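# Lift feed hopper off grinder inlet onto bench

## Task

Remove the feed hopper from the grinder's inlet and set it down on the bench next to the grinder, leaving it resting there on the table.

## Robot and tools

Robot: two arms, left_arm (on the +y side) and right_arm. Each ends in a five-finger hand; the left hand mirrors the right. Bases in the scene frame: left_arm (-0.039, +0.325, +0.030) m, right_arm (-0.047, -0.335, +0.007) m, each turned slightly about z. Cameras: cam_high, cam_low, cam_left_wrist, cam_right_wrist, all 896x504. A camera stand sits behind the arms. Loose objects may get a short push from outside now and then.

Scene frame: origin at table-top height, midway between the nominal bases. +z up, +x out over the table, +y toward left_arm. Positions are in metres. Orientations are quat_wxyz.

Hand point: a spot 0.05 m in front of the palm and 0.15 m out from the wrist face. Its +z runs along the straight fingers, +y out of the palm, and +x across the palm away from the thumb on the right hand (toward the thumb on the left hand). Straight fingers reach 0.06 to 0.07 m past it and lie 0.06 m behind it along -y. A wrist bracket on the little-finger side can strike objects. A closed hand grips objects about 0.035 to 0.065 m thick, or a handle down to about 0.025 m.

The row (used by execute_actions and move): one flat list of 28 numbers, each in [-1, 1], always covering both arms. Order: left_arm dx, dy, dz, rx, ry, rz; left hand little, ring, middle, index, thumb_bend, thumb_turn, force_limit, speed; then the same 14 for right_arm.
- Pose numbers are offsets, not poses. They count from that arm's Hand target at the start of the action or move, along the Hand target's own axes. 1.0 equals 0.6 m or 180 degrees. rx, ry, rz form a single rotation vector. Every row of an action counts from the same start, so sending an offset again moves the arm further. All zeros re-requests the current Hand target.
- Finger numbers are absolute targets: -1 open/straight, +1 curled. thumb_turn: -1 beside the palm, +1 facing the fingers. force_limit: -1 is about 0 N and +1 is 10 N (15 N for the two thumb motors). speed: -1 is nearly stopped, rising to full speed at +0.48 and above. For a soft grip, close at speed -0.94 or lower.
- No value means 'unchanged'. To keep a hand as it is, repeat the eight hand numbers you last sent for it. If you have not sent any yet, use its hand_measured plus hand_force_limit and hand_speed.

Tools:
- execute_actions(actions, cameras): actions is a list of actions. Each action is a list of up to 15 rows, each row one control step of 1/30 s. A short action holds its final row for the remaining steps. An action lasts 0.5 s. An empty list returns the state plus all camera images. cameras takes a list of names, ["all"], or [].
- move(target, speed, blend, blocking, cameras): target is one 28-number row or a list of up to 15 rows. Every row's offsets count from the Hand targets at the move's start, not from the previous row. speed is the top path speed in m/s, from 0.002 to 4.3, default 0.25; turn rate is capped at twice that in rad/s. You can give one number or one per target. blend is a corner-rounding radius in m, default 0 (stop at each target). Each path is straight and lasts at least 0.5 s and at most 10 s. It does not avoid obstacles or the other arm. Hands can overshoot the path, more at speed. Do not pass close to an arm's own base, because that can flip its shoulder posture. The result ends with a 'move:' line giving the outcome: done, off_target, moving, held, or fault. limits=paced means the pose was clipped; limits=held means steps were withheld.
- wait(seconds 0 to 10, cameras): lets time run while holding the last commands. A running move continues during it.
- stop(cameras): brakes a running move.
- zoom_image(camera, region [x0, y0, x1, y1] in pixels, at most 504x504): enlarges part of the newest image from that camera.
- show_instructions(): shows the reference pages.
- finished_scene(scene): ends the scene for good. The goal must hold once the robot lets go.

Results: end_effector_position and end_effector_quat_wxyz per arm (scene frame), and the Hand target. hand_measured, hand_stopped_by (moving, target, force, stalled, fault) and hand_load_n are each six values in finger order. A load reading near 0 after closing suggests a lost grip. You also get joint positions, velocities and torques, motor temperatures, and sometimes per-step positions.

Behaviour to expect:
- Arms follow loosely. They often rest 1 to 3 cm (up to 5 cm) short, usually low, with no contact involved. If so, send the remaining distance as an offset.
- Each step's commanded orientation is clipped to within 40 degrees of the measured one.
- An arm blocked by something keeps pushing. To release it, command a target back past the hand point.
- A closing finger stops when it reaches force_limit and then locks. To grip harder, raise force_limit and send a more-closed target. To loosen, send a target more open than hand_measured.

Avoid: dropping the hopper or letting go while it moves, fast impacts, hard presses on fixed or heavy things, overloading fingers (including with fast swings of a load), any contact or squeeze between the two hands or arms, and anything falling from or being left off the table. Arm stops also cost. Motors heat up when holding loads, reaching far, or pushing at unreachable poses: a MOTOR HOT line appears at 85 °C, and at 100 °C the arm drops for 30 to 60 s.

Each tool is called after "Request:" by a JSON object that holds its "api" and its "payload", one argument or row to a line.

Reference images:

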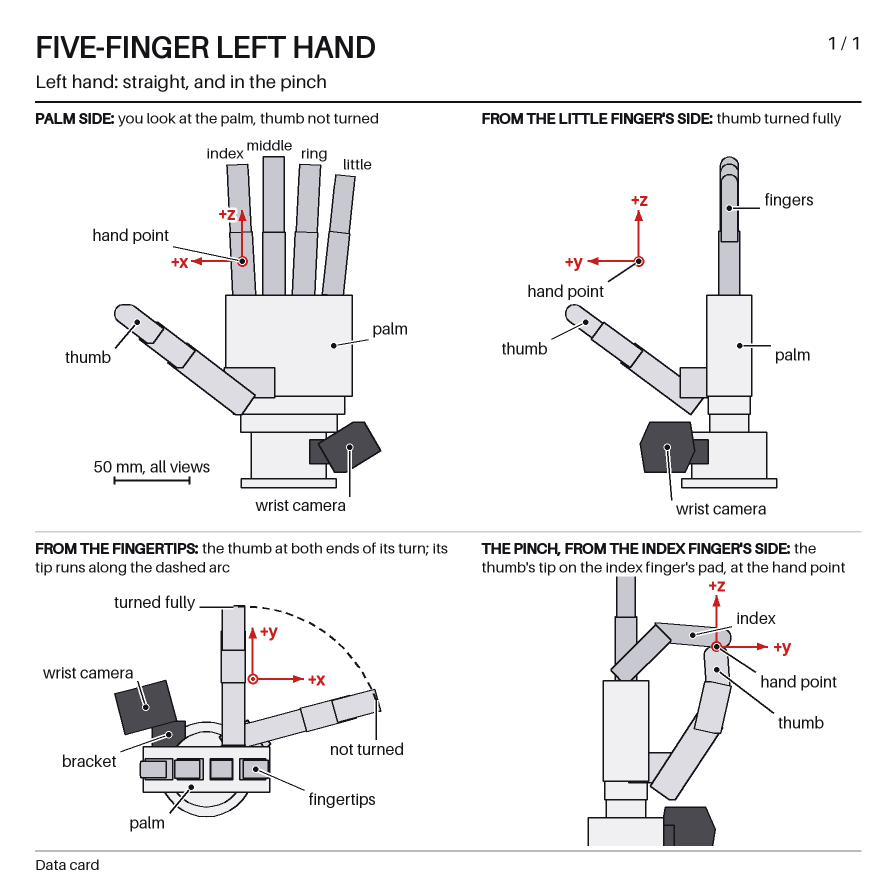

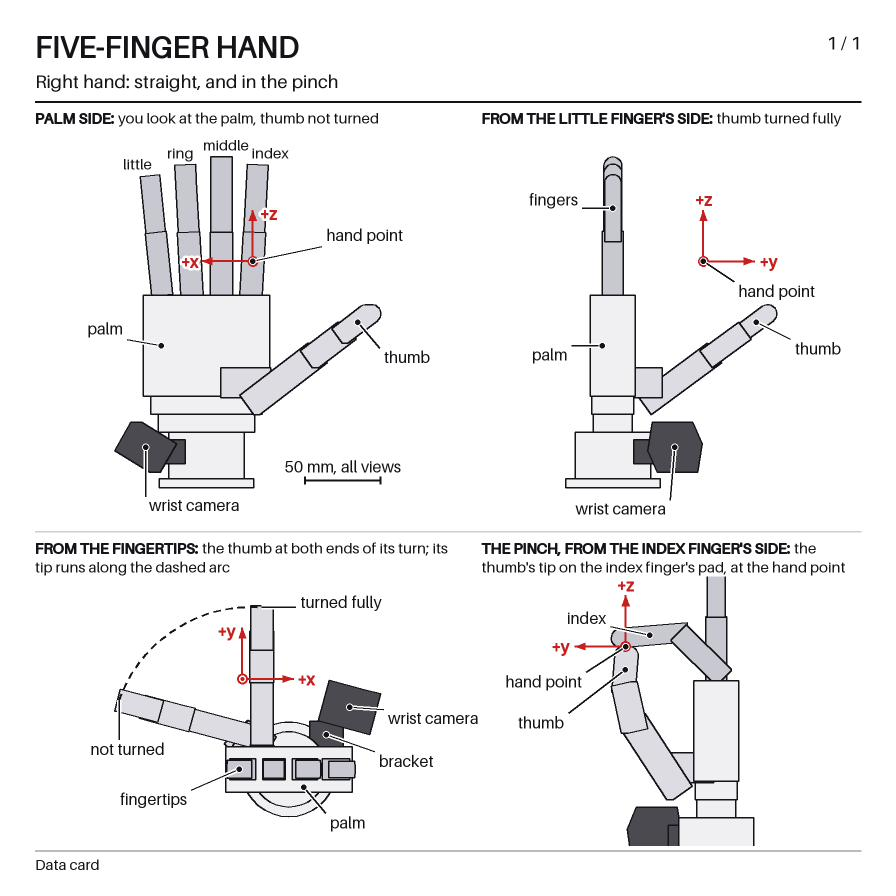

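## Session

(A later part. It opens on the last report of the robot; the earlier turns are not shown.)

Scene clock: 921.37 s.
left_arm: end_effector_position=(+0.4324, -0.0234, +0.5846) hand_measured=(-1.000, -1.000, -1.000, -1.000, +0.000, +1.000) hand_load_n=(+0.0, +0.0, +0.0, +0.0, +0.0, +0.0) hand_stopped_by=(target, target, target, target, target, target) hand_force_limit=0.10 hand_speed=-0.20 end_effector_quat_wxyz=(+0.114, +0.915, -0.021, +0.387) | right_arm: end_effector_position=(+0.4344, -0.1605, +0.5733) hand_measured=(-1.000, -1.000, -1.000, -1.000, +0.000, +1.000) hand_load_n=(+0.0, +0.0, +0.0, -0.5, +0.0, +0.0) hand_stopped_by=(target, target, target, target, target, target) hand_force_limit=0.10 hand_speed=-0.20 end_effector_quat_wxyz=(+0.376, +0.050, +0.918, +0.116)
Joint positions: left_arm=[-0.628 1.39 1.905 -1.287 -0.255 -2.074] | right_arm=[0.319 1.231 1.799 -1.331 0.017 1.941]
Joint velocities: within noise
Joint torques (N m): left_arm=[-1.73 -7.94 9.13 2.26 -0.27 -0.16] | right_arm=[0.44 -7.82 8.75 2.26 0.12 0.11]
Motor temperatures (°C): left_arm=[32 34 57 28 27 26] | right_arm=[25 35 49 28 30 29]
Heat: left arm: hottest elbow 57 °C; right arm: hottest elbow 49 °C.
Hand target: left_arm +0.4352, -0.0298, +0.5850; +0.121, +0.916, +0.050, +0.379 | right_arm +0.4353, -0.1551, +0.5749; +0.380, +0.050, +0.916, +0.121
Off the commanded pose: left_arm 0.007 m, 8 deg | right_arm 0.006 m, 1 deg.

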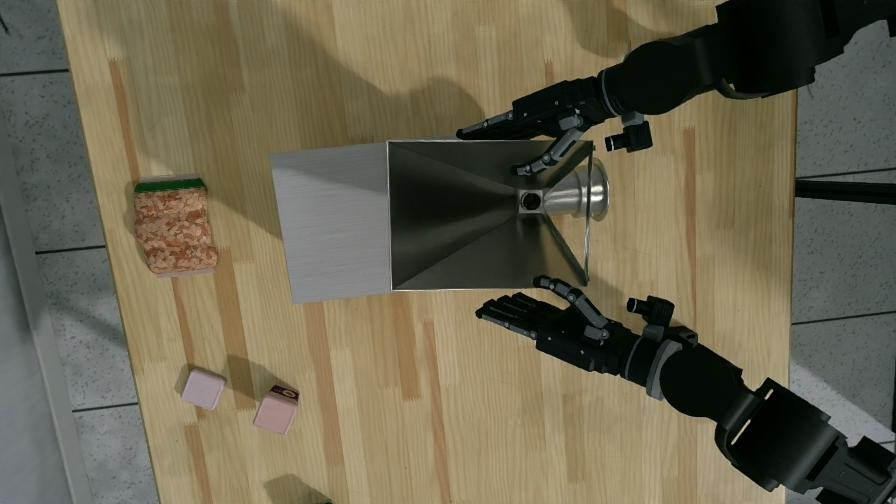

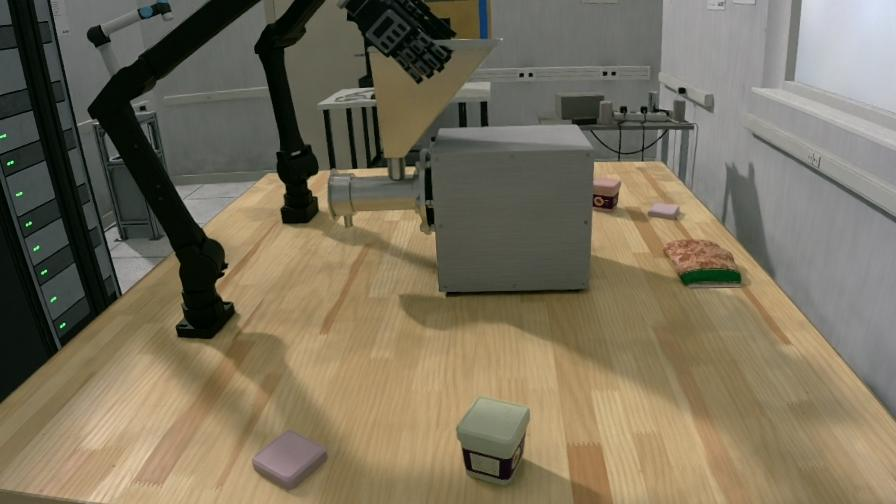

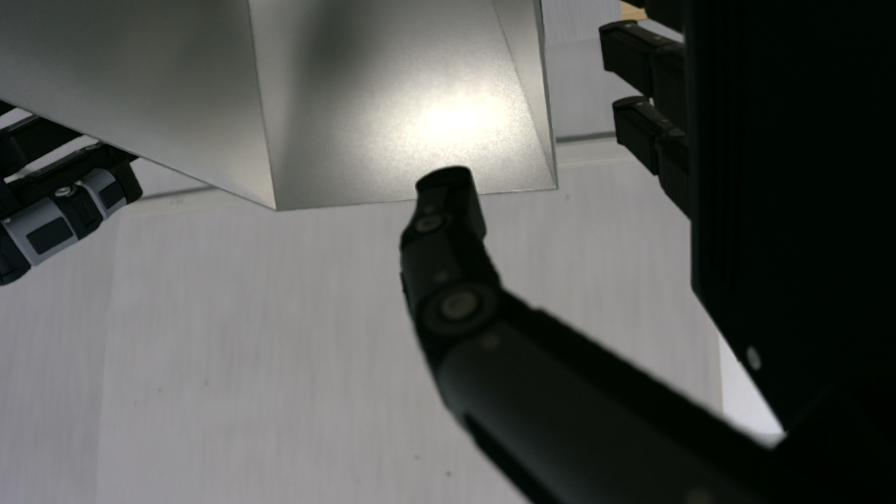

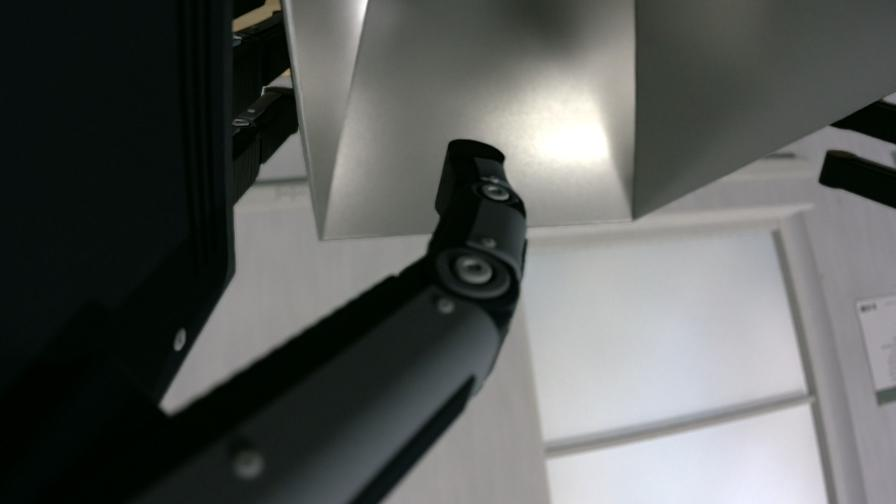

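Request:
{"api": "move", "payload": {
  "target": [
    [-0.0797,-0.0302,0.0797,0,0,0,-1,-1,-1,-1,0,1,0.1,-0.2,0.0543,-0.0033,0.0543,0,0,0,-1,-1,-1,-1,0,1,0.1,-0.2],
    [-0.0842,-0.006,0.0842,0,0,0,-1,-1,-1,-1,0,1,0.1,-0.2,0.0573,0.0128,0.0573,0,0,0,-1,-1,-1,-1,0,1,0.1,-0.2]
  ],
  "speed": 0.1,
  "cameras": ["cam_high","cam_low"]
}}

Scene clock: 948.37 s.
left_arm: end_effector_position=(+0.4337, -0.0352, +0.5100) hand_measured=(-1.000, -1.000, -1.000, -1.000, +0.000, +1.000) hand_load_n=(+0.0, +0.0, +0.0, +0.0, +0.0, +0.0) hand_stopped_by=(target, target, target, target, target, target) hand_force_limit=0.10 hand_speed=-0.20 end_effector_quat_wxyz=(+0.111, +0.915, -0.027, +0.387) | right_arm: end_effector_position=(+0.4352, -0.1435, +0.5260) hand_measured=(-1.000, -1.000, -1.000, -1.000, +0.000, +1.000) hand_load_n=(+0.0, +0.0, +0.0, +0.0, +0.0, -0.5) hand_stopped_by=(target, target, target, target, target, target) hand_force_limit=0.10 hand_speed=-0.20 end_effector_quat_wxyz=(+0.375, +0.053, +0.919, +0.114)
Joint positions: left_arm=[-0.646 1.331 1.638 -1.084 -0.266 -2.074] | right_arm=[0.369 1.184 1.624 -1.208 0.059 1.979]
Joint torques (N m): left_arm=[-2.08 -7.59 10.77 2.25 -0.27 -0.15] | right_arm=[1.03 -7.18 9.65 2.32 0.1 0.09]
Motor temperatures (°C): left_arm=[32 34 55 28 27 26] | right_arm=[25 35 45 28 29 29]
Heat: left arm: hottest elbow 55 °C; right arm: hottest elbow 45 °C.
Hand target: left_arm +0.4352, -0.0449, +0.5152; +0.121, +0.916, +0.050, +0.379 | right_arm +0.4355, -0.1351, +0.5300; +0.380, +0.050, +0.916, +0.121
Off the commanded pose: left_arm 0.011 m, 9 deg | right_arm 0.009 m, 1 deg.
joint sent to its limit (left arm) — joint 6 (wrist roll), lower limit. The joint targets are off in orientation, not in position.
move: off_target (left_arm)
Images, in order (width x height): cam_high 896x504, cam_low 896x504.

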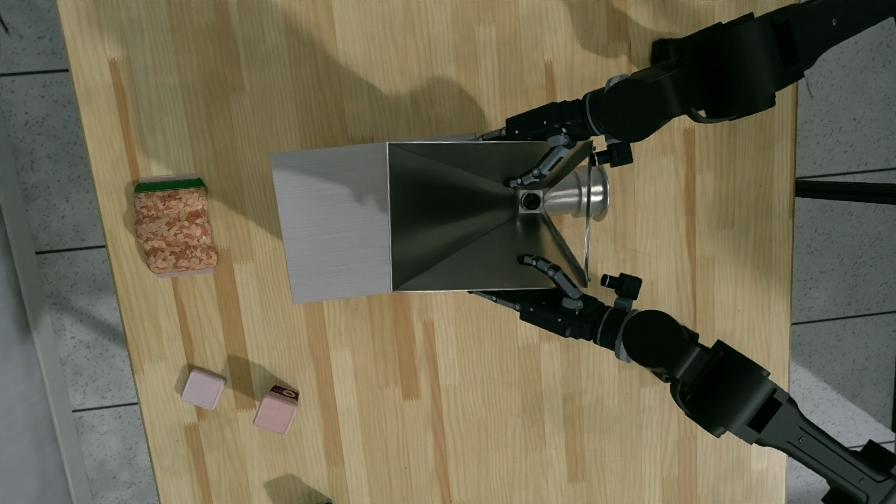

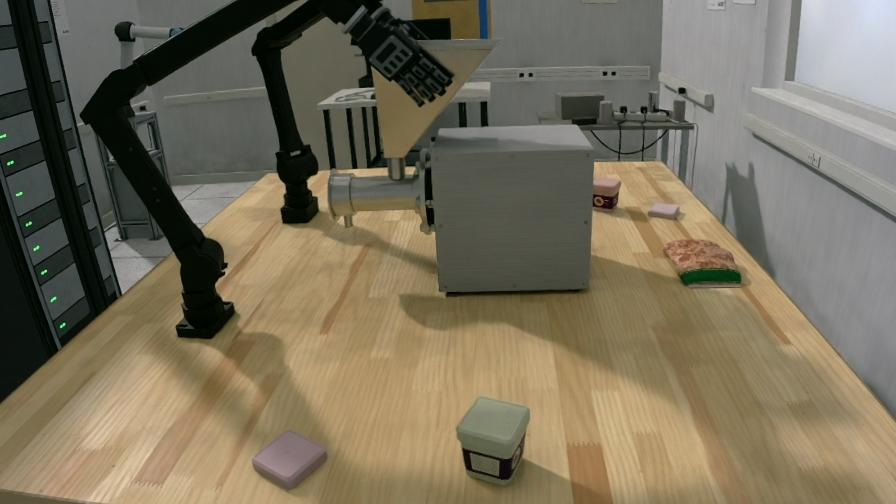

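Request:
{"api": "move", "payload": {
  "target": [
    [-0.0183,0.0966,0.0183,-0.04,0,0,-1,-1,-1,-1,0,1,0.1,-0.2,0.0153,0.0805,0.0153,-0.04,0,0,-1,-1,-1,-1,0,1,0.1,-0.2]
  ],
  "speed": 0.1,
  "cameras": ["cam_high","cam_low","cam_left_wrist","cam_right_wrist"]
}}

Scene clock: 956.93 s.
left_arm: end_effector_position=(+0.4387, -0.0523, +0.5184) hand_measured=(-1.000, -1.000, -1.000, -1.000, +0.000, +1.000) hand_load_n=(+0.0, +0.0, +0.0, +0.0, +0.0, +0.0) hand_stopped_by=(target, target, target, target, target, target) hand_force_limit=0.10 hand_speed=-0.20 end_effector_quat_wxyz=(+0.139, +0.906, -0.027, +0.400) | right_arm: end_effector_position=(+0.4399, -0.1366, +0.5246) hand_measured=(-1.000, -1.000, -1.000, -1.000, +0.000, +1.000) hand_load_n=(+0.0, +0.0, +0.0, +0.0, +0.0, +0.0) hand_stopped_by=(target, target, target, target, target, target) hand_force_limit=0.10 hand_speed=-0.20 end_effector_quat_wxyz=(+0.381, +0.069, +0.912, +0.135)
Joint positions: left_arm=[-0.658 1.344 1.638 -1.018 -0.245 -2.086] | right_arm=[0.38 1.177 1.589 -1.151 0.048 2.031]
Joint torques (N m): left_arm=[-5.36 -5.01 11.55 4.01 1.58 -0.05] | right_arm=[5.25 -6.01 9.69 3.71 -1.92 0.03]
Motor temperatures (°C): left_arm=[32 35 56 28 27 26] | right_arm=[25 35 44 28 30 29]
Heat: left arm: hottest elbow 56 °C; right arm: hottest elbow 44 °C.
Hand target: left_arm +0.4353, -0.1049, +0.5151; +0.178, +0.907, +0.026, +0.381 | right_arm +0.4354, -0.0850, +0.5300; +0.382, +0.026, +0.906, +0.178
Off the commanded pose: left_arm 0.053 m, 8 deg | right_arm 0.052 m, 7 deg.
joint sent to its limit (left arm) — joint 6 (wrist roll), lower limit. The joint targets are off in position and orientation.
move: off_target (left_arm, right_arm)

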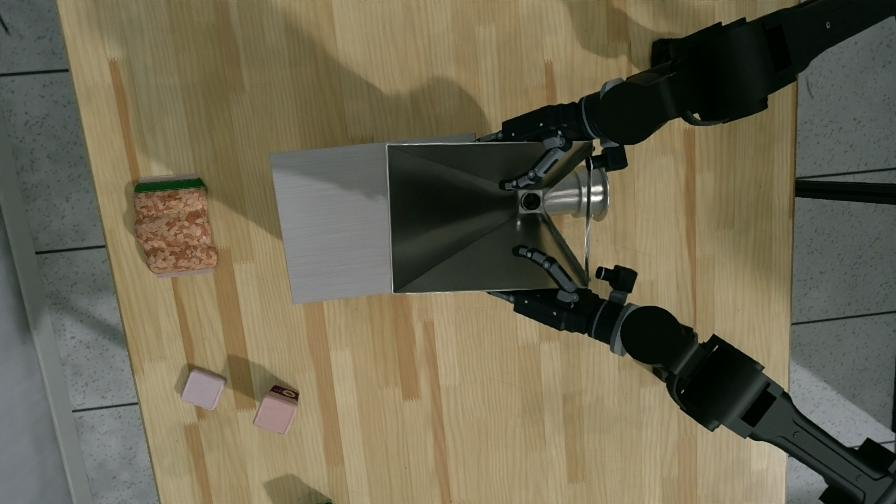

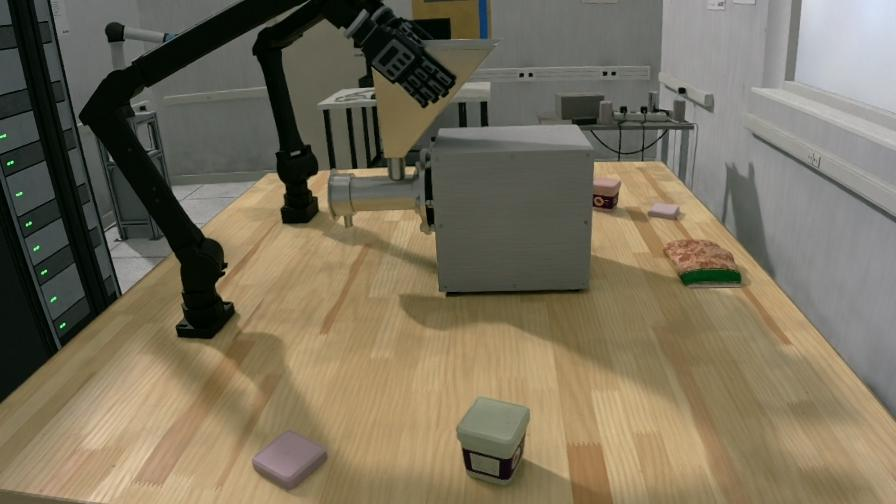

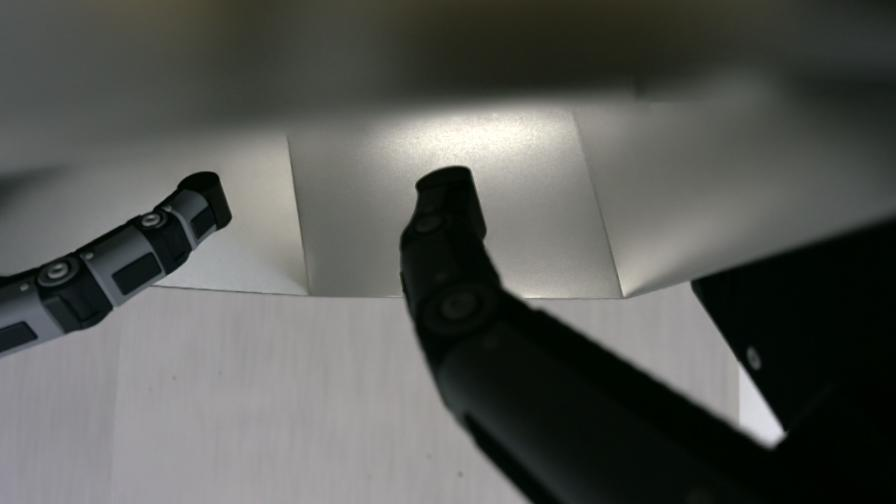

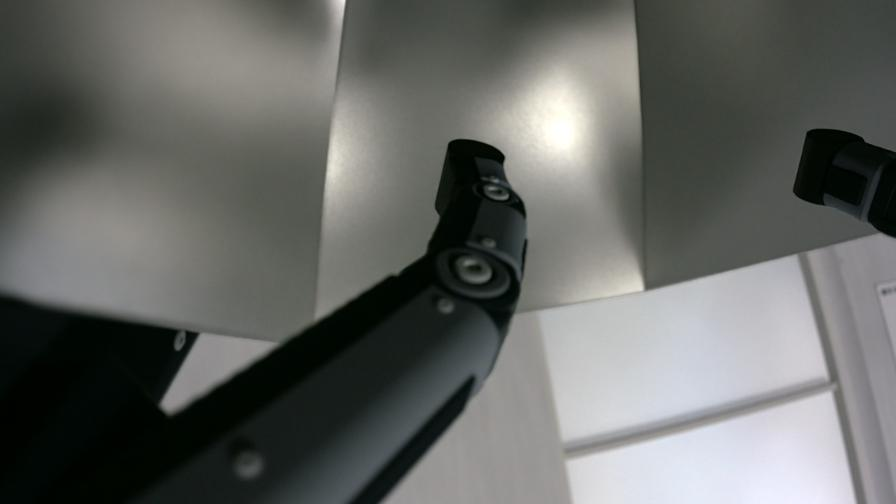

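Request:
{"api": "move", "payload": {
  "target": [
    [-0.0183,0.0966,0.0183,0,0,0,-1,-1,-1,-1,0,1,0.1,-0.2,0.0183,0.0966,0.0183,0,0,0,-1,-1,-1,-1,0,1,0.1,-0.2],
    [-0.0183,0.0966,0.0183,0,0,0,-1,-1,-1,-1,0.8,1,-0.3,-0.9,0.0183,0.0966,0.0183,0,0,0,-1,-1,-1,-1,0.8,1,-0.3,-0.9]
  ],
  "speed": 0.1,
  "cameras": ["cam_high"]
}}

Request:
{"api": "wait", "payload": {
  "seconds": 1.5
}}

Scene clock: 961.70 s.
left_arm: end_effector_position=(+0.4460, -0.0526, +0.5145) hand_measured=(-1.000, -1.000, -1.000, -1.000, +0.000, +1.000) hand_load_n=(+0.0, +0.0, +0.0, +0.0, +0.0, +0.0) hand_stopped_by=(target, target, target, target, target, target) hand_force_limit=0.10 hand_speed=-0.20 end_effector_quat_wxyz=(+0.120, +0.904, -0.021, +0.410) | right_arm: end_effector_position=(+0.4411, -0.1437, +0.5268) hand_measured=(-1.000, -1.000, -1.000, -1.000, +0.000, +1.000) hand_load_n=(+0.0, +0.0, +0.0, +0.0, +0.0, +0.0) hand_stopped_by=(target, target, target, target, target, target) hand_force_limit=0.10 hand_speed=-0.20 end_effector_quat_wxyz=(+0.393, +0.089, +0.908, +0.113)
Joint positions: left_arm=[-0.667 1.357 1.64 -1.008 -0.296 -2.086] | right_arm=[0.398 1.17 1.588 -1.152 0.124 2.059]
Joint torques (N m): left_arm=[-1.32 -8.76 10.03 1.55 0.23 -0.05] | right_arm=[0.03 -7 9.77 1.72 -0.35 0.03]
Motor temperatures (°C): left_arm=[32 35 56 28 27 26] | right_arm=[25 35 44 28 31 29]
Heat: left arm: hottest elbow 56 °C; right arm: hottest elbow 44 °C.
Hand target: left_arm +0.4449, -0.0544, +0.5139; +0.124, +0.904, -0.023, +0.408 (not the last commanded pose) | right_arm +0.4404, -0.1381, +0.5256; +0.390, +0.085, +0.909, +0.119 (not the last commanded pose)
Off the commanded pose: left_arm 0.113 m, 9 deg | right_arm 0.119 m, 10 deg.
move: held (left_arm, right_arm; a check stopped the path); path passed 0 of 2 targets; target 2's new numbers were not sent; limits=held
pose unreachable (left arm): on one or more control steps of this call, first in action 0 (counted from 0), this arm could not follow its commanded pose, so it was not sent that pose on those steps. It may still have moved: this result reports where it is.
cause: moving toward the commanded pose would bring a part of the arm too close to another arm (a part of this arm just beyond joint 4 (wrist pitch) and a part of the right arm just beyond its joint 4 (wrist pitch), along the way the arms are being sent, or toward where that arm still pushes).
pose unreachable (right arm): on one or more control steps of this call, first in action 0 (counted from 0), this arm could not follow its commanded pose, so it was not sent that pose on those steps. It may still have moved: this result reports where it is.
cause: moving toward the commanded pose would bring a part of the arm too close to another arm (a part of this arm just beyond joint 4 (wrist pitch) and a part of the left arm just beyond its joint 4 (wrist pitch), along the way the arms are being sent, or toward where that arm still pushes).
Images, in order (width x height): cam_high 896x504.

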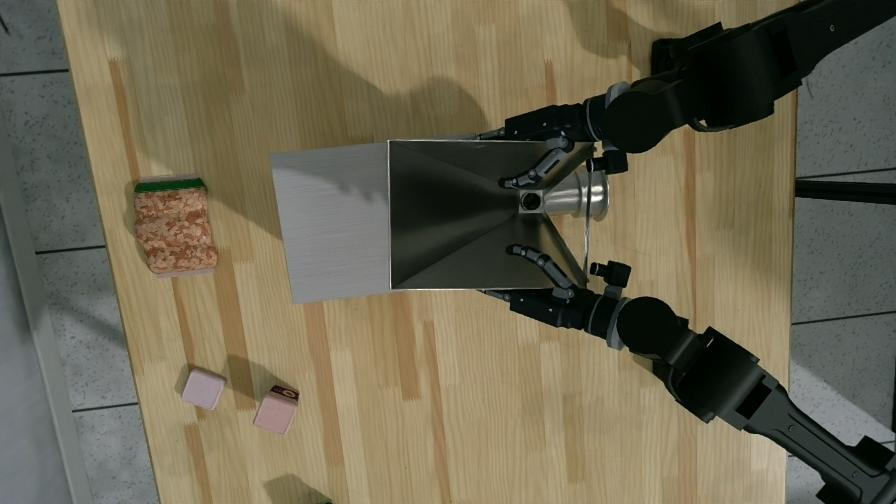

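Scene clock: 963.20 s.
left_arm: end_effector_position=(+0.4460, -0.0526, +0.5145) hand_measured=(-1.000, -1.000, -1.000, -1.000, +0.000, +1.000) hand_load_n=(+0.0, +0.5, +0.0, +0.0, +0.0, +0.0) hand_stopped_by=(target, target, target, target, target, target) hand_force_limit=0.10 hand_speed=-0.20 end_effector_quat_wxyz=(+0.120, +0.904, -0.021, +0.410) | right_arm: end_effector_position=(+0.4411, -0.1437, +0.5268) hand_measured=(-1.000, -1.000, -1.000, -1.000, +0.000, +1.000) hand_load_n=(+0.0, +0.0, +0.0, +0.0, +0.0, -0.5) hand_stopped_by=(target, target, target, target, target, target) hand_force_limit=0.10 hand_speed=-0.20 end_effector_quat_wxyz=(+0.393, +0.089, +0.908, +0.113)
Joint positions: left_arm=[-0.667 1.357 1.64 -1.008 -0.296 -2.086] | right_arm=[0.398 1.17 1.588 -1.152 0.124 2.059]
Joint torques (N m): left_arm=[-1.32 -8.82 10 1.54 0.22 -0.05] | right_arm=[0.32 -7.65 9.7 1.77 -0.37 0.02]
Motor temperatures (°C): left_arm=[32 35 56 28 27 26] | right_arm=[25 35 44 28 31 29]
Heat: left arm: hottest elbow 56 °C; right arm: hottest elbow 44 °C.
Hand target: left_arm +0.4449, -0.0544, +0.5139; +0.124, +0.904, -0.023, +0.408 (not the last commanded pose) | right_arm +0.4404, -0.1380, +0.5256; +0.390, +0.085, +0.909, +0.119 (not the last commanded pose)
Off the commanded pose: left_arm 0.113 m, 9 deg | right_arm 0.119 m, 10 deg.
wait: 1.50 s; at rest by 0.17 s

Request:
{"api": "move", "payload": {
  "target": [
    [-0.0137,0.1158,0.0192,-0.09,0,0,-1,-1,-1,-1,0,1,0.1,-0.2,0.0283,0.1172,0.0167,-0.11,0,0,-1,-1,-1,-1,0,1,0.1,-0.2]
  ],
  "speed": 0.1,
  "cameras": ["cam_high"]
}}

Scene clock: 1020.50 s.
left_arm: end_effector_position=(+0.4398, -0.0673, +0.5183) hand_measured=(-1.000, -1.000, -1.000, -1.000, +0.000, +1.000) hand_load_n=(+0.0, +0.0, +3.0, +1.0, +0.0, +0.0) hand_stopped_by=(target, target, target, target, target, target) hand_force_limit=0.10 hand_speed=-0.20 end_effector_quat_wxyz=(+0.200, +0.892, -0.038, +0.404) | right_arm: end_effector_position=(+0.4329, -0.1502, +0.5312) hand_measured=(-1.000, -1.000, -1.000, -1.000, +0.000, +1.000) hand_load_n=(+0.5, +3.5, +1.5, +0.0, +0.0, +0.0) hand_stopped_by=(target, target, target, target, target, target) hand_force_limit=0.10 hand_speed=-0.20 end_effector_quat_wxyz=(+0.409, +0.091, +0.887, +0.195)
Joint positions: left_arm=[-0.639 1.329 1.57 -0.883 -0.131 -2.086] | right_arm=[0.325 1.095 1.464 -1.002 -0.055 2.077]
Joint torques (N m): left_arm=[-4.72 -4.72 10.7 5.71 3.41 0.06] | right_arm=[7.65 -1.96 7.79 6.71 -4.4 -0.01]
Motor temperatures (°C): left_arm=[32 35 58 28 27 26] | right_arm=[25 35 44 27 32 29]
Heat: left arm: hottest elbow 58 °C; right arm: hottest elbow 44 °C.
Hand target: left_arm +0.4379, -0.1250, +0.5146; +0.250, +0.878, -0.080, +0.400 | right_arm +0.4406, -0.0650, +0.5270; +0.398, +0.017, +0.875, +0.274
Off the commanded pose: left_arm 0.058 m, 8 deg | right_arm 0.086 m, 13 deg.
move: off_target (left_arm, right_arm)
Images, in order (width x height): cam_high 896x504.

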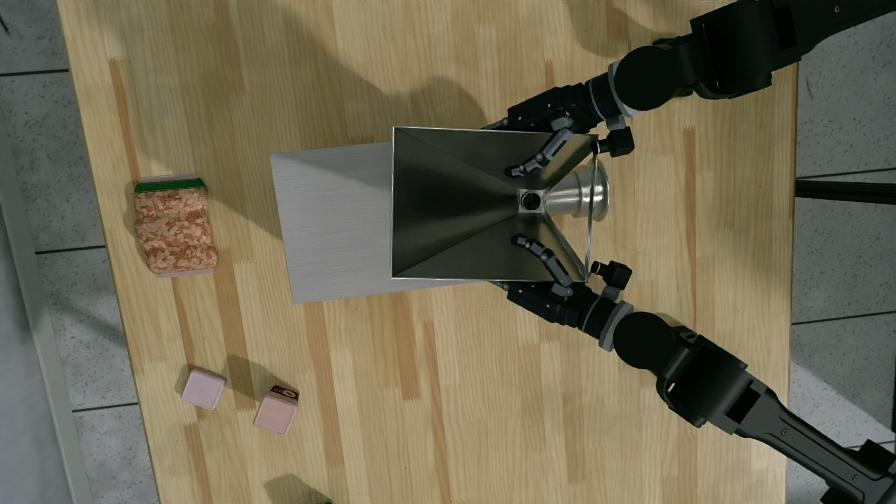

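Request:
{"api": "move", "payload": {
  "target": [
    [0.002,-0.0287,-0.0168,0,0,0,-1,-1,-1,-1,0,1,0.1,-0.2,0.0124,0.0425,0.0233,0,0,0,-1,-1,-1,-1,0,1,0.1,-0.2]
  ],
  "speed": 0.1,
  "cameras": ["cam_high"]
}}

Scene clock: 1025.33 s.
left_arm: end_effector_position=(+0.4382, -0.0646, +0.5186) hand_measured=(-1.000, -1.000, -1.000, -1.000, +0.000, +1.000) hand_load_n=(+0.0, +0.0, +3.5, +0.5, -0.5, +0.0) hand_stopped_by=(target, target, target, target, target, target) hand_force_limit=0.10 hand_speed=-0.20 end_effector_quat_wxyz=(+0.209, +0.889, -0.038, +0.406) | right_arm: end_effector_position=(+0.4307, -0.1487, +0.5313) hand_measured=(-1.000, -1.000, -1.000, -1.000, +0.000, +1.000) hand_load_n=(+0.0, +3.0, +2.0, -0.5, +0.0, +0.0) hand_stopped_by=(target, target, target, target, target, target) hand_force_limit=0.10 hand_speed=-0.20 end_effector_quat_wxyz=(+0.413, +0.089, +0.886, +0.191)
Joint positions: left_arm=[-0.632 1.315 1.546 -0.858 -0.115 -2.086] | right_arm=[0.335 1.088 1.457 -0.996 -0.039 2.077]
Joint torques (N m): left_arm=[-2.78 -5.19 10.61 4.78 3.85 0.22] | right_arm=[12.4 -0.26 9.16 6.79 -3.62 0.04]
Motor temperatures (°C): left_arm=[32 35 58 29 31 26] | right_arm=[25 35 44 28 42 29]
Heat: left arm: hottest elbow 58 °C; right arm: hottest elbow 44 °C.
Hand target: left_arm +0.4381, -0.1050, +0.5146; +0.250, +0.878, -0.080, +0.400 | right_arm +0.4404, -0.0349, +0.5269; +0.398, +0.016, +0.875, +0.274
Off the commanded pose: left_arm 0.041 m, 7 deg | right_arm 0.114 m, 13 deg.
joint sent to its limit (right arm) — joint 6 (wrist roll), upper limit. The joint targets are off in position, not in orientation.
move: off_target (left_arm, right_arm)
Images, in order (width x height): cam_high 896x504.

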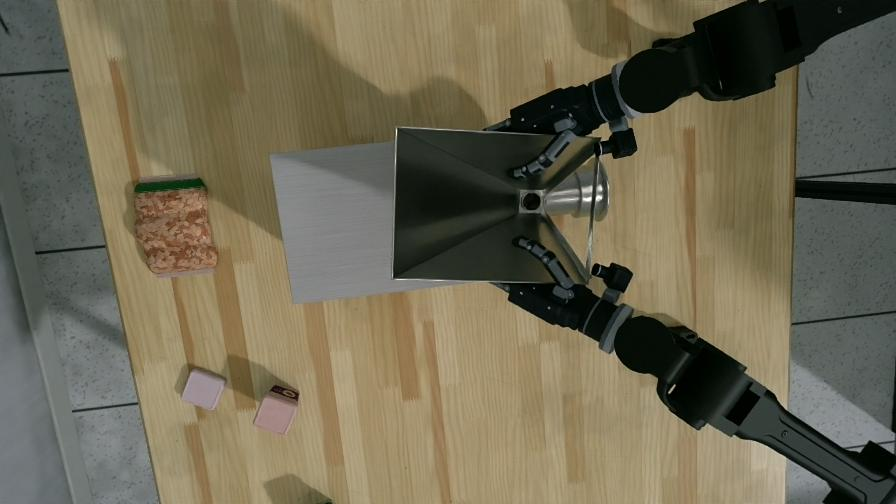

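Request:
{"api": "move", "payload": {
  "target": [
    [0,0,0,0,0,0,-1,-1,-1,-1,0.8,1,-0.2,-0.9,0,0,0,0,0,0,-1,-1,-1,-1,0.8,1,-0.2,-0.9],
    [0.0742,0.0375,-0.0555,0,0,0,-1,-1,-1,-1,0.8,1,-0.2,-0.9,-0.0687,0.0493,-0.0532,0,0,0,-1,-1,-1,-1,0.8,1,-0.2,-0.9]
  ],
  "speed": 0.08,
  "cameras": ["cam_high","cam_low"]
}}

Scene clock: 1036.90 s.
left_arm: end_effector_position=(+0.4413, -0.0581, +0.5162) hand_measured=(-1.000, -1.000, -1.000, -1.000, +0.716, +1.000) hand_load_n=(+0.0, +0.0, +0.0, +1.0, +6.5, +1.0) hand_stopped_by=(target, target, target, target, force, target) hand_force_limit=-0.20 hand_speed=-0.90 end_effector_quat_wxyz=(+0.198, +0.906, -0.042, +0.372) | right_arm: end_effector_position=(+0.4407, -0.1407, +0.5360) hand_measured=(-1.000, -1.000, -1.000, -1.000, +0.696, +1.000) hand_load_n=(+0.0, +1.5, +1.0, +0.5, +0.5, +0.0) hand_stopped_by=(target, target, target, target, force, target) hand_force_limit=-0.20 hand_speed=-0.90 end_effector_quat_wxyz=(+0.390, +0.079, +0.900, +0.181)
Joint positions: left_arm=[-0.607 1.347 1.621 -0.978 -0.075 -2.078] | right_arm=[0.34 1.154 1.557 -1.086 -0.046 2.057]
Joint torques (N m): left_arm=[-4.42 -6.24 18.86 3.47 2.26 0.17] | right_arm=[10.81 -2.37 17.59 4.89 -3.72 0.23]
Motor temperatures (°C): left_arm=[32 35 59 29 38 26] | right_arm=[26 35 43 29 52 29]
Heat: left arm: hottest elbow 59 °C; right arm: hottest wrist yaw 52 °C.
Hand target: left_arm +0.4379, -0.1050, +0.5746; +0.250, +0.878, -0.080, +0.400 | right_arm +0.4405, -0.0349, +0.5870; +0.398, +0.016, +0.875, +0.274
Off the commanded pose: left_arm 0.075 m, 9 deg | right_arm 0.117 m, 13 deg.
joint sent to its limit (right arm) — joint 6 (wrist roll), upper limit. The joint targets are off in position, not in orientation.
move: off_target (left_arm, right_arm)
Images, in order (width x height): cam_high 896x504, cam_low 896x504.

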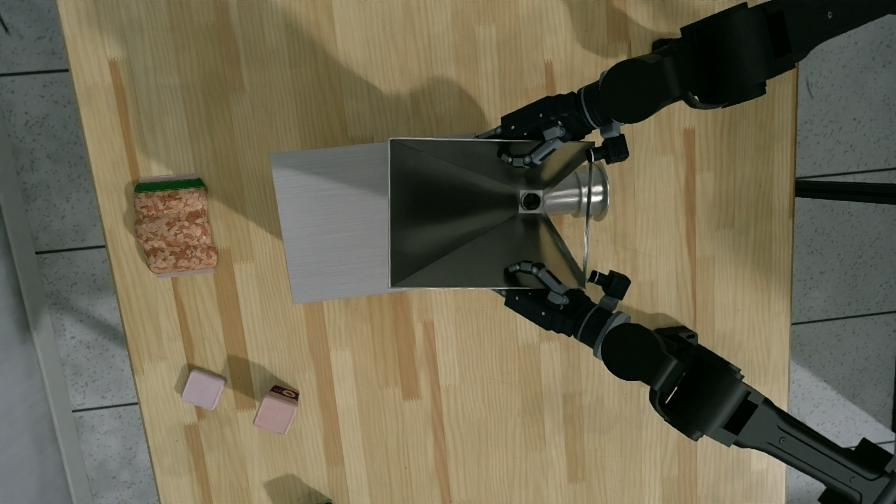

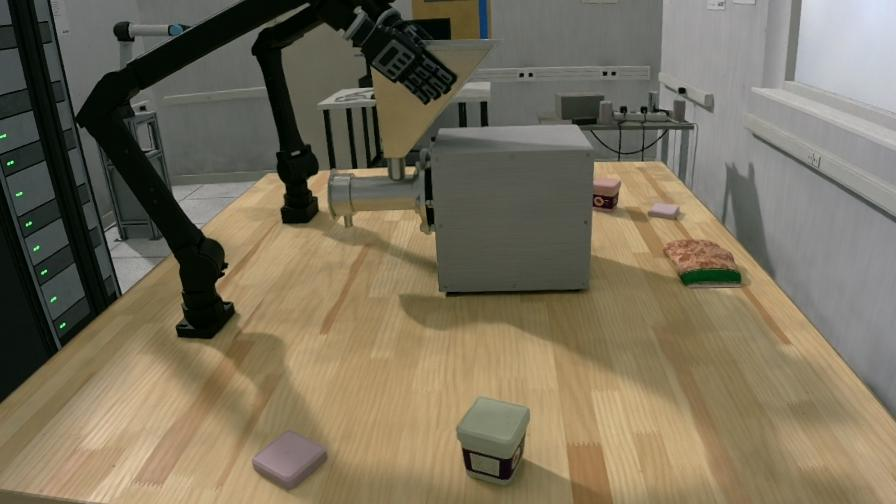

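Request:
{"api": "move", "payload": {
  "target": [
    [0.0742,0.0375,-0.0555,0,0,0,-1,-1,-1,-1,0.8,1,-0.2,-0.9,-0.0687,0.0493,-0.0532,0,0,0,-1,-1,-1,-1,0.85,1,-0.1,-0.9]
  ],
  "speed": 0.08,
  "cameras": ["cam_high","cam_low"]
}}

Scene clock: 1042.07 s.
left_arm: end_effector_position=(+0.4411, -0.0512, +0.5171) hand_measured=(-1.000, -1.000, -1.000, -1.000, +0.714, +1.000) hand_load_n=(+0.0, +0.0, +0.0, +0.0, +19.5, +4.0) hand_stopped_by=(target, target, target, target, force, target) hand_force_limit=-0.20 hand_speed=-0.90 end_effector_quat_wxyz=(+0.173, +0.931, -0.039, +0.320) | right_arm: end_effector_position=(+0.4534, -0.1334, +0.5439) hand_measured=(-1.000, -1.000, -1.000, -1.000, +0.726, +1.000) hand_load_n=(+0.0, +0.0, +0.0, +0.0, +1.5, +0.0) hand_stopped_by=(target, target, target, target, force, target) hand_force_limit=-0.10 hand_speed=-0.90 end_effector_quat_wxyz=(+0.352, +0.055, +0.921, +0.160)
Joint positions: left_arm=[-0.593 1.407 1.761 -1.181 -0.057 -2.086] | right_arm=[0.337 1.261 1.733 -1.252 -0.058 2.001]
Joint torques (N m): left_arm=[-5.19 -9.17 22.61 5.04 1.58 0.24] | right_arm=[10.29 -8.29 21.18 4.79 -3.93 0.73]
Motor temperatures (°C): left_arm=[32 35 61 29 37 26] | right_arm=[26 35 45 29 56 29]
Heat: left arm: hottest elbow 61 °C; right arm: hottest wrist yaw 56 °C.
Hand target: left_arm +0.4379, -0.1048, +0.6347; +0.250, +0.878, -0.080, +0.401 | right_arm +0.4404, -0.0348, +0.6468; +0.398, +0.016, +0.875, +0.274
Off the commanded pose: left_arm 0.129 m, 15 deg | right_arm 0.143 m, 16 deg.
joint sent to its limit (right arm) — joint 6 (wrist roll), upper limit. The joint targets are off in position, not in orientation.
move: off_target (left_arm, right_arm)
Images, in order (width x height): cam_high 896x504, cam_low 896x504.

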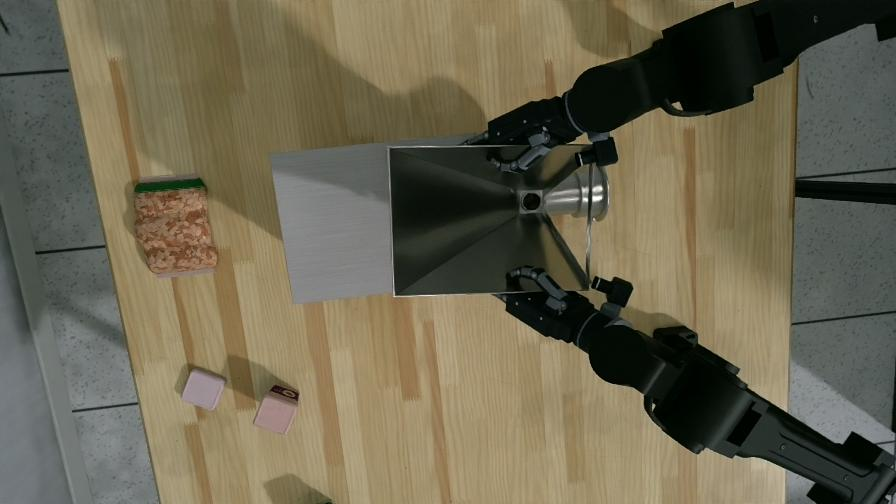

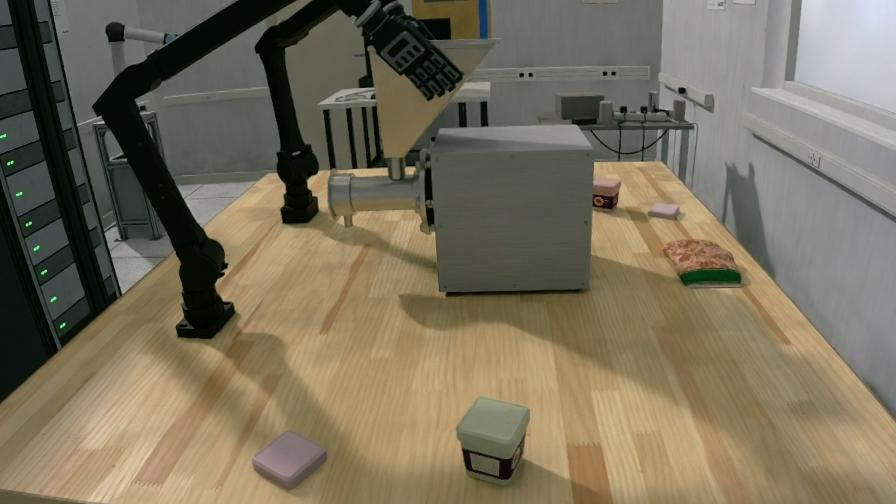

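Request:
{"api": "move", "payload": {
  "target": [
    [-0.1484,-0.075,0.111,0,0,0,-1,-1,-1,-1,0.8,1,-0.2,-0.9,0.1374,-0.0986,0.1064,0,0,0,-1,-1,-1,-1,0.85,1,-0.1,-0.9],
    [-0.1484,-0.075,0.111,0,0,0,-1,-1,-1,-1,0.4,1,-0.2,-0.6,0.1374,-0.0986,0.1064,0,0,0,-1,-1,-1,-1,0.4,1,-0.2,-0.6]
  ],
  "speed": 0.1,
  "cameras": ["cam_high","cam_left_wrist","cam_right_wrist"]
}}

Scene clock: 1072.00 s.
left_arm: end_effector_position=(+0.4363, -0.0474, +0.5202) hand_measured=(-1.000, -1.000, -1.000, -1.000, +0.400, +1.000) hand_load_n=(+0.0, +0.0, +0.5, +4.0, +0.0, +0.0) hand_stopped_by=(target, target, target, target, target, target) hand_force_limit=-0.20 hand_speed=-0.60 end_effector_quat_wxyz=(+0.212, +0.897, -0.034, +0.386) | right_arm: end_effector_position=(+0.4377, -0.1367, +0.5402) hand_measured=(-1.000, -1.000, -1.000, -1.000, +0.400, +1.000) hand_load_n=(+1.5, +1.5, +0.0, +0.0, +0.0, +0.0) hand_stopped_by=(target, target, target, target, target, target) hand_force_limit=-0.20 hand_speed=-0.60 end_effector_quat_wxyz=(+0.429, +0.068, +0.880, +0.191)
Joint positions: left_arm=[-0.595 1.301 1.559 -0.918 -0.066 -2.086] | right_arm=[0.353 1.109 1.476 -0.961 -0.031 2.045]
Joint torques (N m): left_arm=[-5.48 -4.66 8.92 7.05 1.75 0.21] | right_arm=[10.7 -1.14 8.83 5.31 -3.74 0.3]
Motor temperatures (°C): left_arm=[32 35 77 30 33 26] | right_arm=[27 36 63 29 71 29]
Heat: left arm: hottest elbow 77 °C; right arm: hottest wrist yaw 71 °C.
Hand target: left_arm +0.4379, -0.1050, +0.5148; +0.250, +0.878, -0.080, +0.400 | right_arm +0.4404, -0.0349, +0.5270; +0.398, +0.016, +0.875, +0.274
Off the commanded pose: left_arm 0.058 m, 7 deg | right_arm 0.103 m, 12 deg.
joint sent to its limit (right arm) — joint 6 (wrist roll), upper limit. The joint targets are off in position, not in orientation.
move: off_target (left_arm, right_arm); target 2's new numbers were sent with right_arm's hand 0.101 m and 12 deg from that target
Images, in order (width x height): cam_high 896x504, cam_left_wrist 896x504, cam_right_wrist 896x504.

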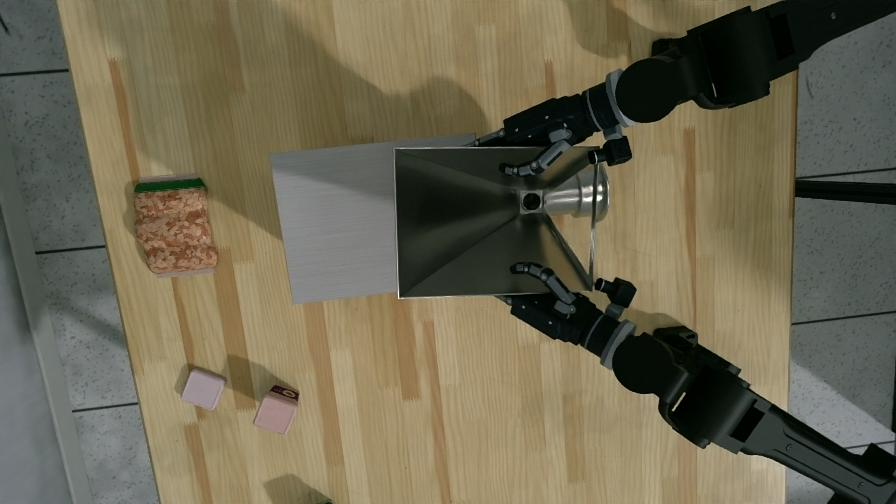

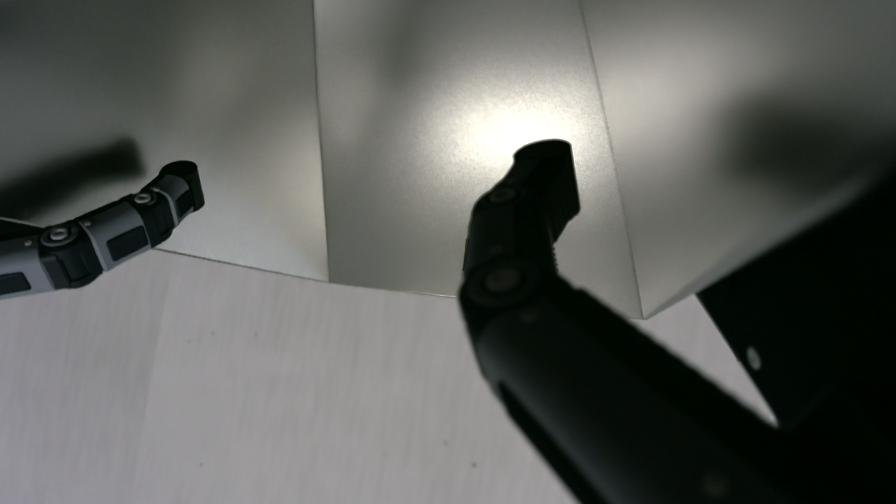

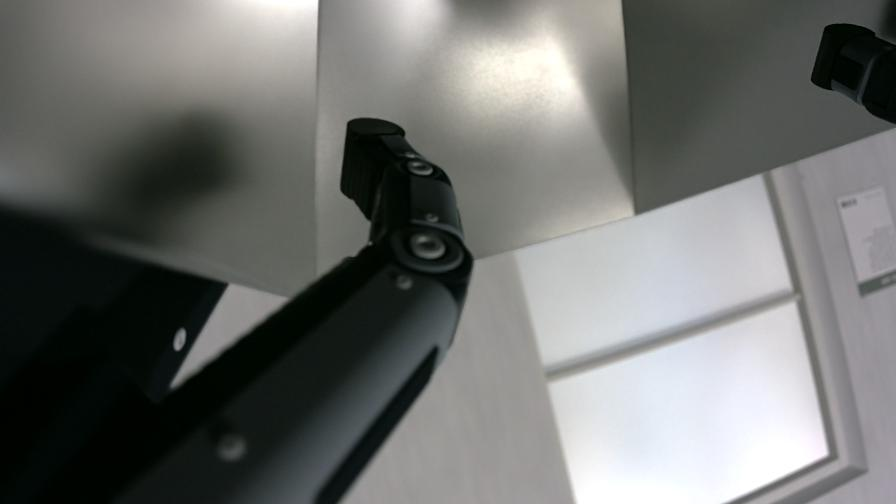

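Request:
{"api": "move", "payload": {
  "target": [
    [0.0018,-0.0882,-0.0572,0.09,0,0,-1,-1,-1,-1,0,1,-0.2,-0.2,-0.0378,-0.151,-0.0908,0.11,0,0,-1,-1,-1,-1,0,1,-0.2,-0.2]
  ],
  "speed": 0.1,
  "cameras": ["cam_high"]
}}

Scene clock: 1077.77 s.
left_arm: end_effector_position=(+0.4329, -0.0359, +0.5062) hand_measured=(-1.000, -1.000, -1.000, -1.000, +0.000, +1.000) hand_load_n=(+0.0, +0.0, +0.0, +0.0, +0.0, +1.0) hand_stopped_by=(target, target, target, target, target, target) hand_force_limit=-0.20 hand_speed=-0.20 end_effector_quat_wxyz=(+0.125, +0.905, -0.019, +0.407) | right_arm: end_effector_position=(+0.4314, -0.1479, +0.5262) hand_measured=(-1.000, -1.000, -1.000, -1.000, +0.000, +1.000) hand_load_n=(+0.0, +0.0, +0.0, +0.0, +0.0, +0.0) hand_stopped_by=(target, target, target, target, target, target) hand_force_limit=-0.20 hand_speed=-0.20 end_effector_quat_wxyz=(+0.395, +0.090, +0.906, +0.123)
Joint positions: left_arm=[-0.653 1.298 1.563 -0.989 -0.277 -2.085] | right_arm=[0.388 1.136 1.552 -1.137 0.101 2.061]
Joint torques (N m): left_arm=[-1.85 -6.83 13.16 0.73 -0.4 -0.02] | right_arm=[0.09 -4.66 12.16 0.84 0.22 -0.05]
Motor temperatures (°C): left_arm=[32 35 75 30 32 26] | right_arm=[27 35 60 28 69 29]
Heat: left arm: hottest elbow 75 °C; right arm: hottest wrist yaw 69 °C.
Hand target: left_arm +0.4339, -0.0420, +0.5146; +0.124, +0.904, -0.023, +0.408 | right_arm +0.4346, -0.1429, +0.5271; +0.390, +0.085, +0.909, +0.119
Off the commanded pose: left_arm 0.011 m, 0 deg | right_arm 0.006 m, 1 deg.
move: off_target (left_arm)
Images, in order (width x height): cam_high 896x504.

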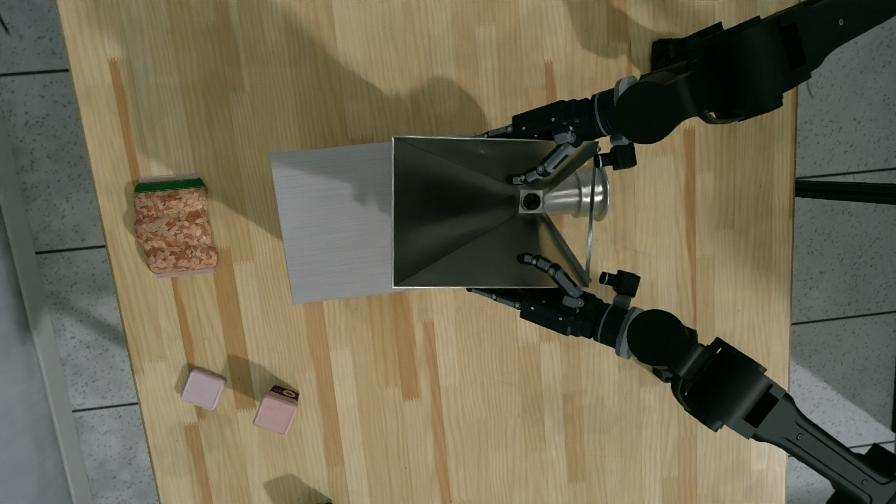

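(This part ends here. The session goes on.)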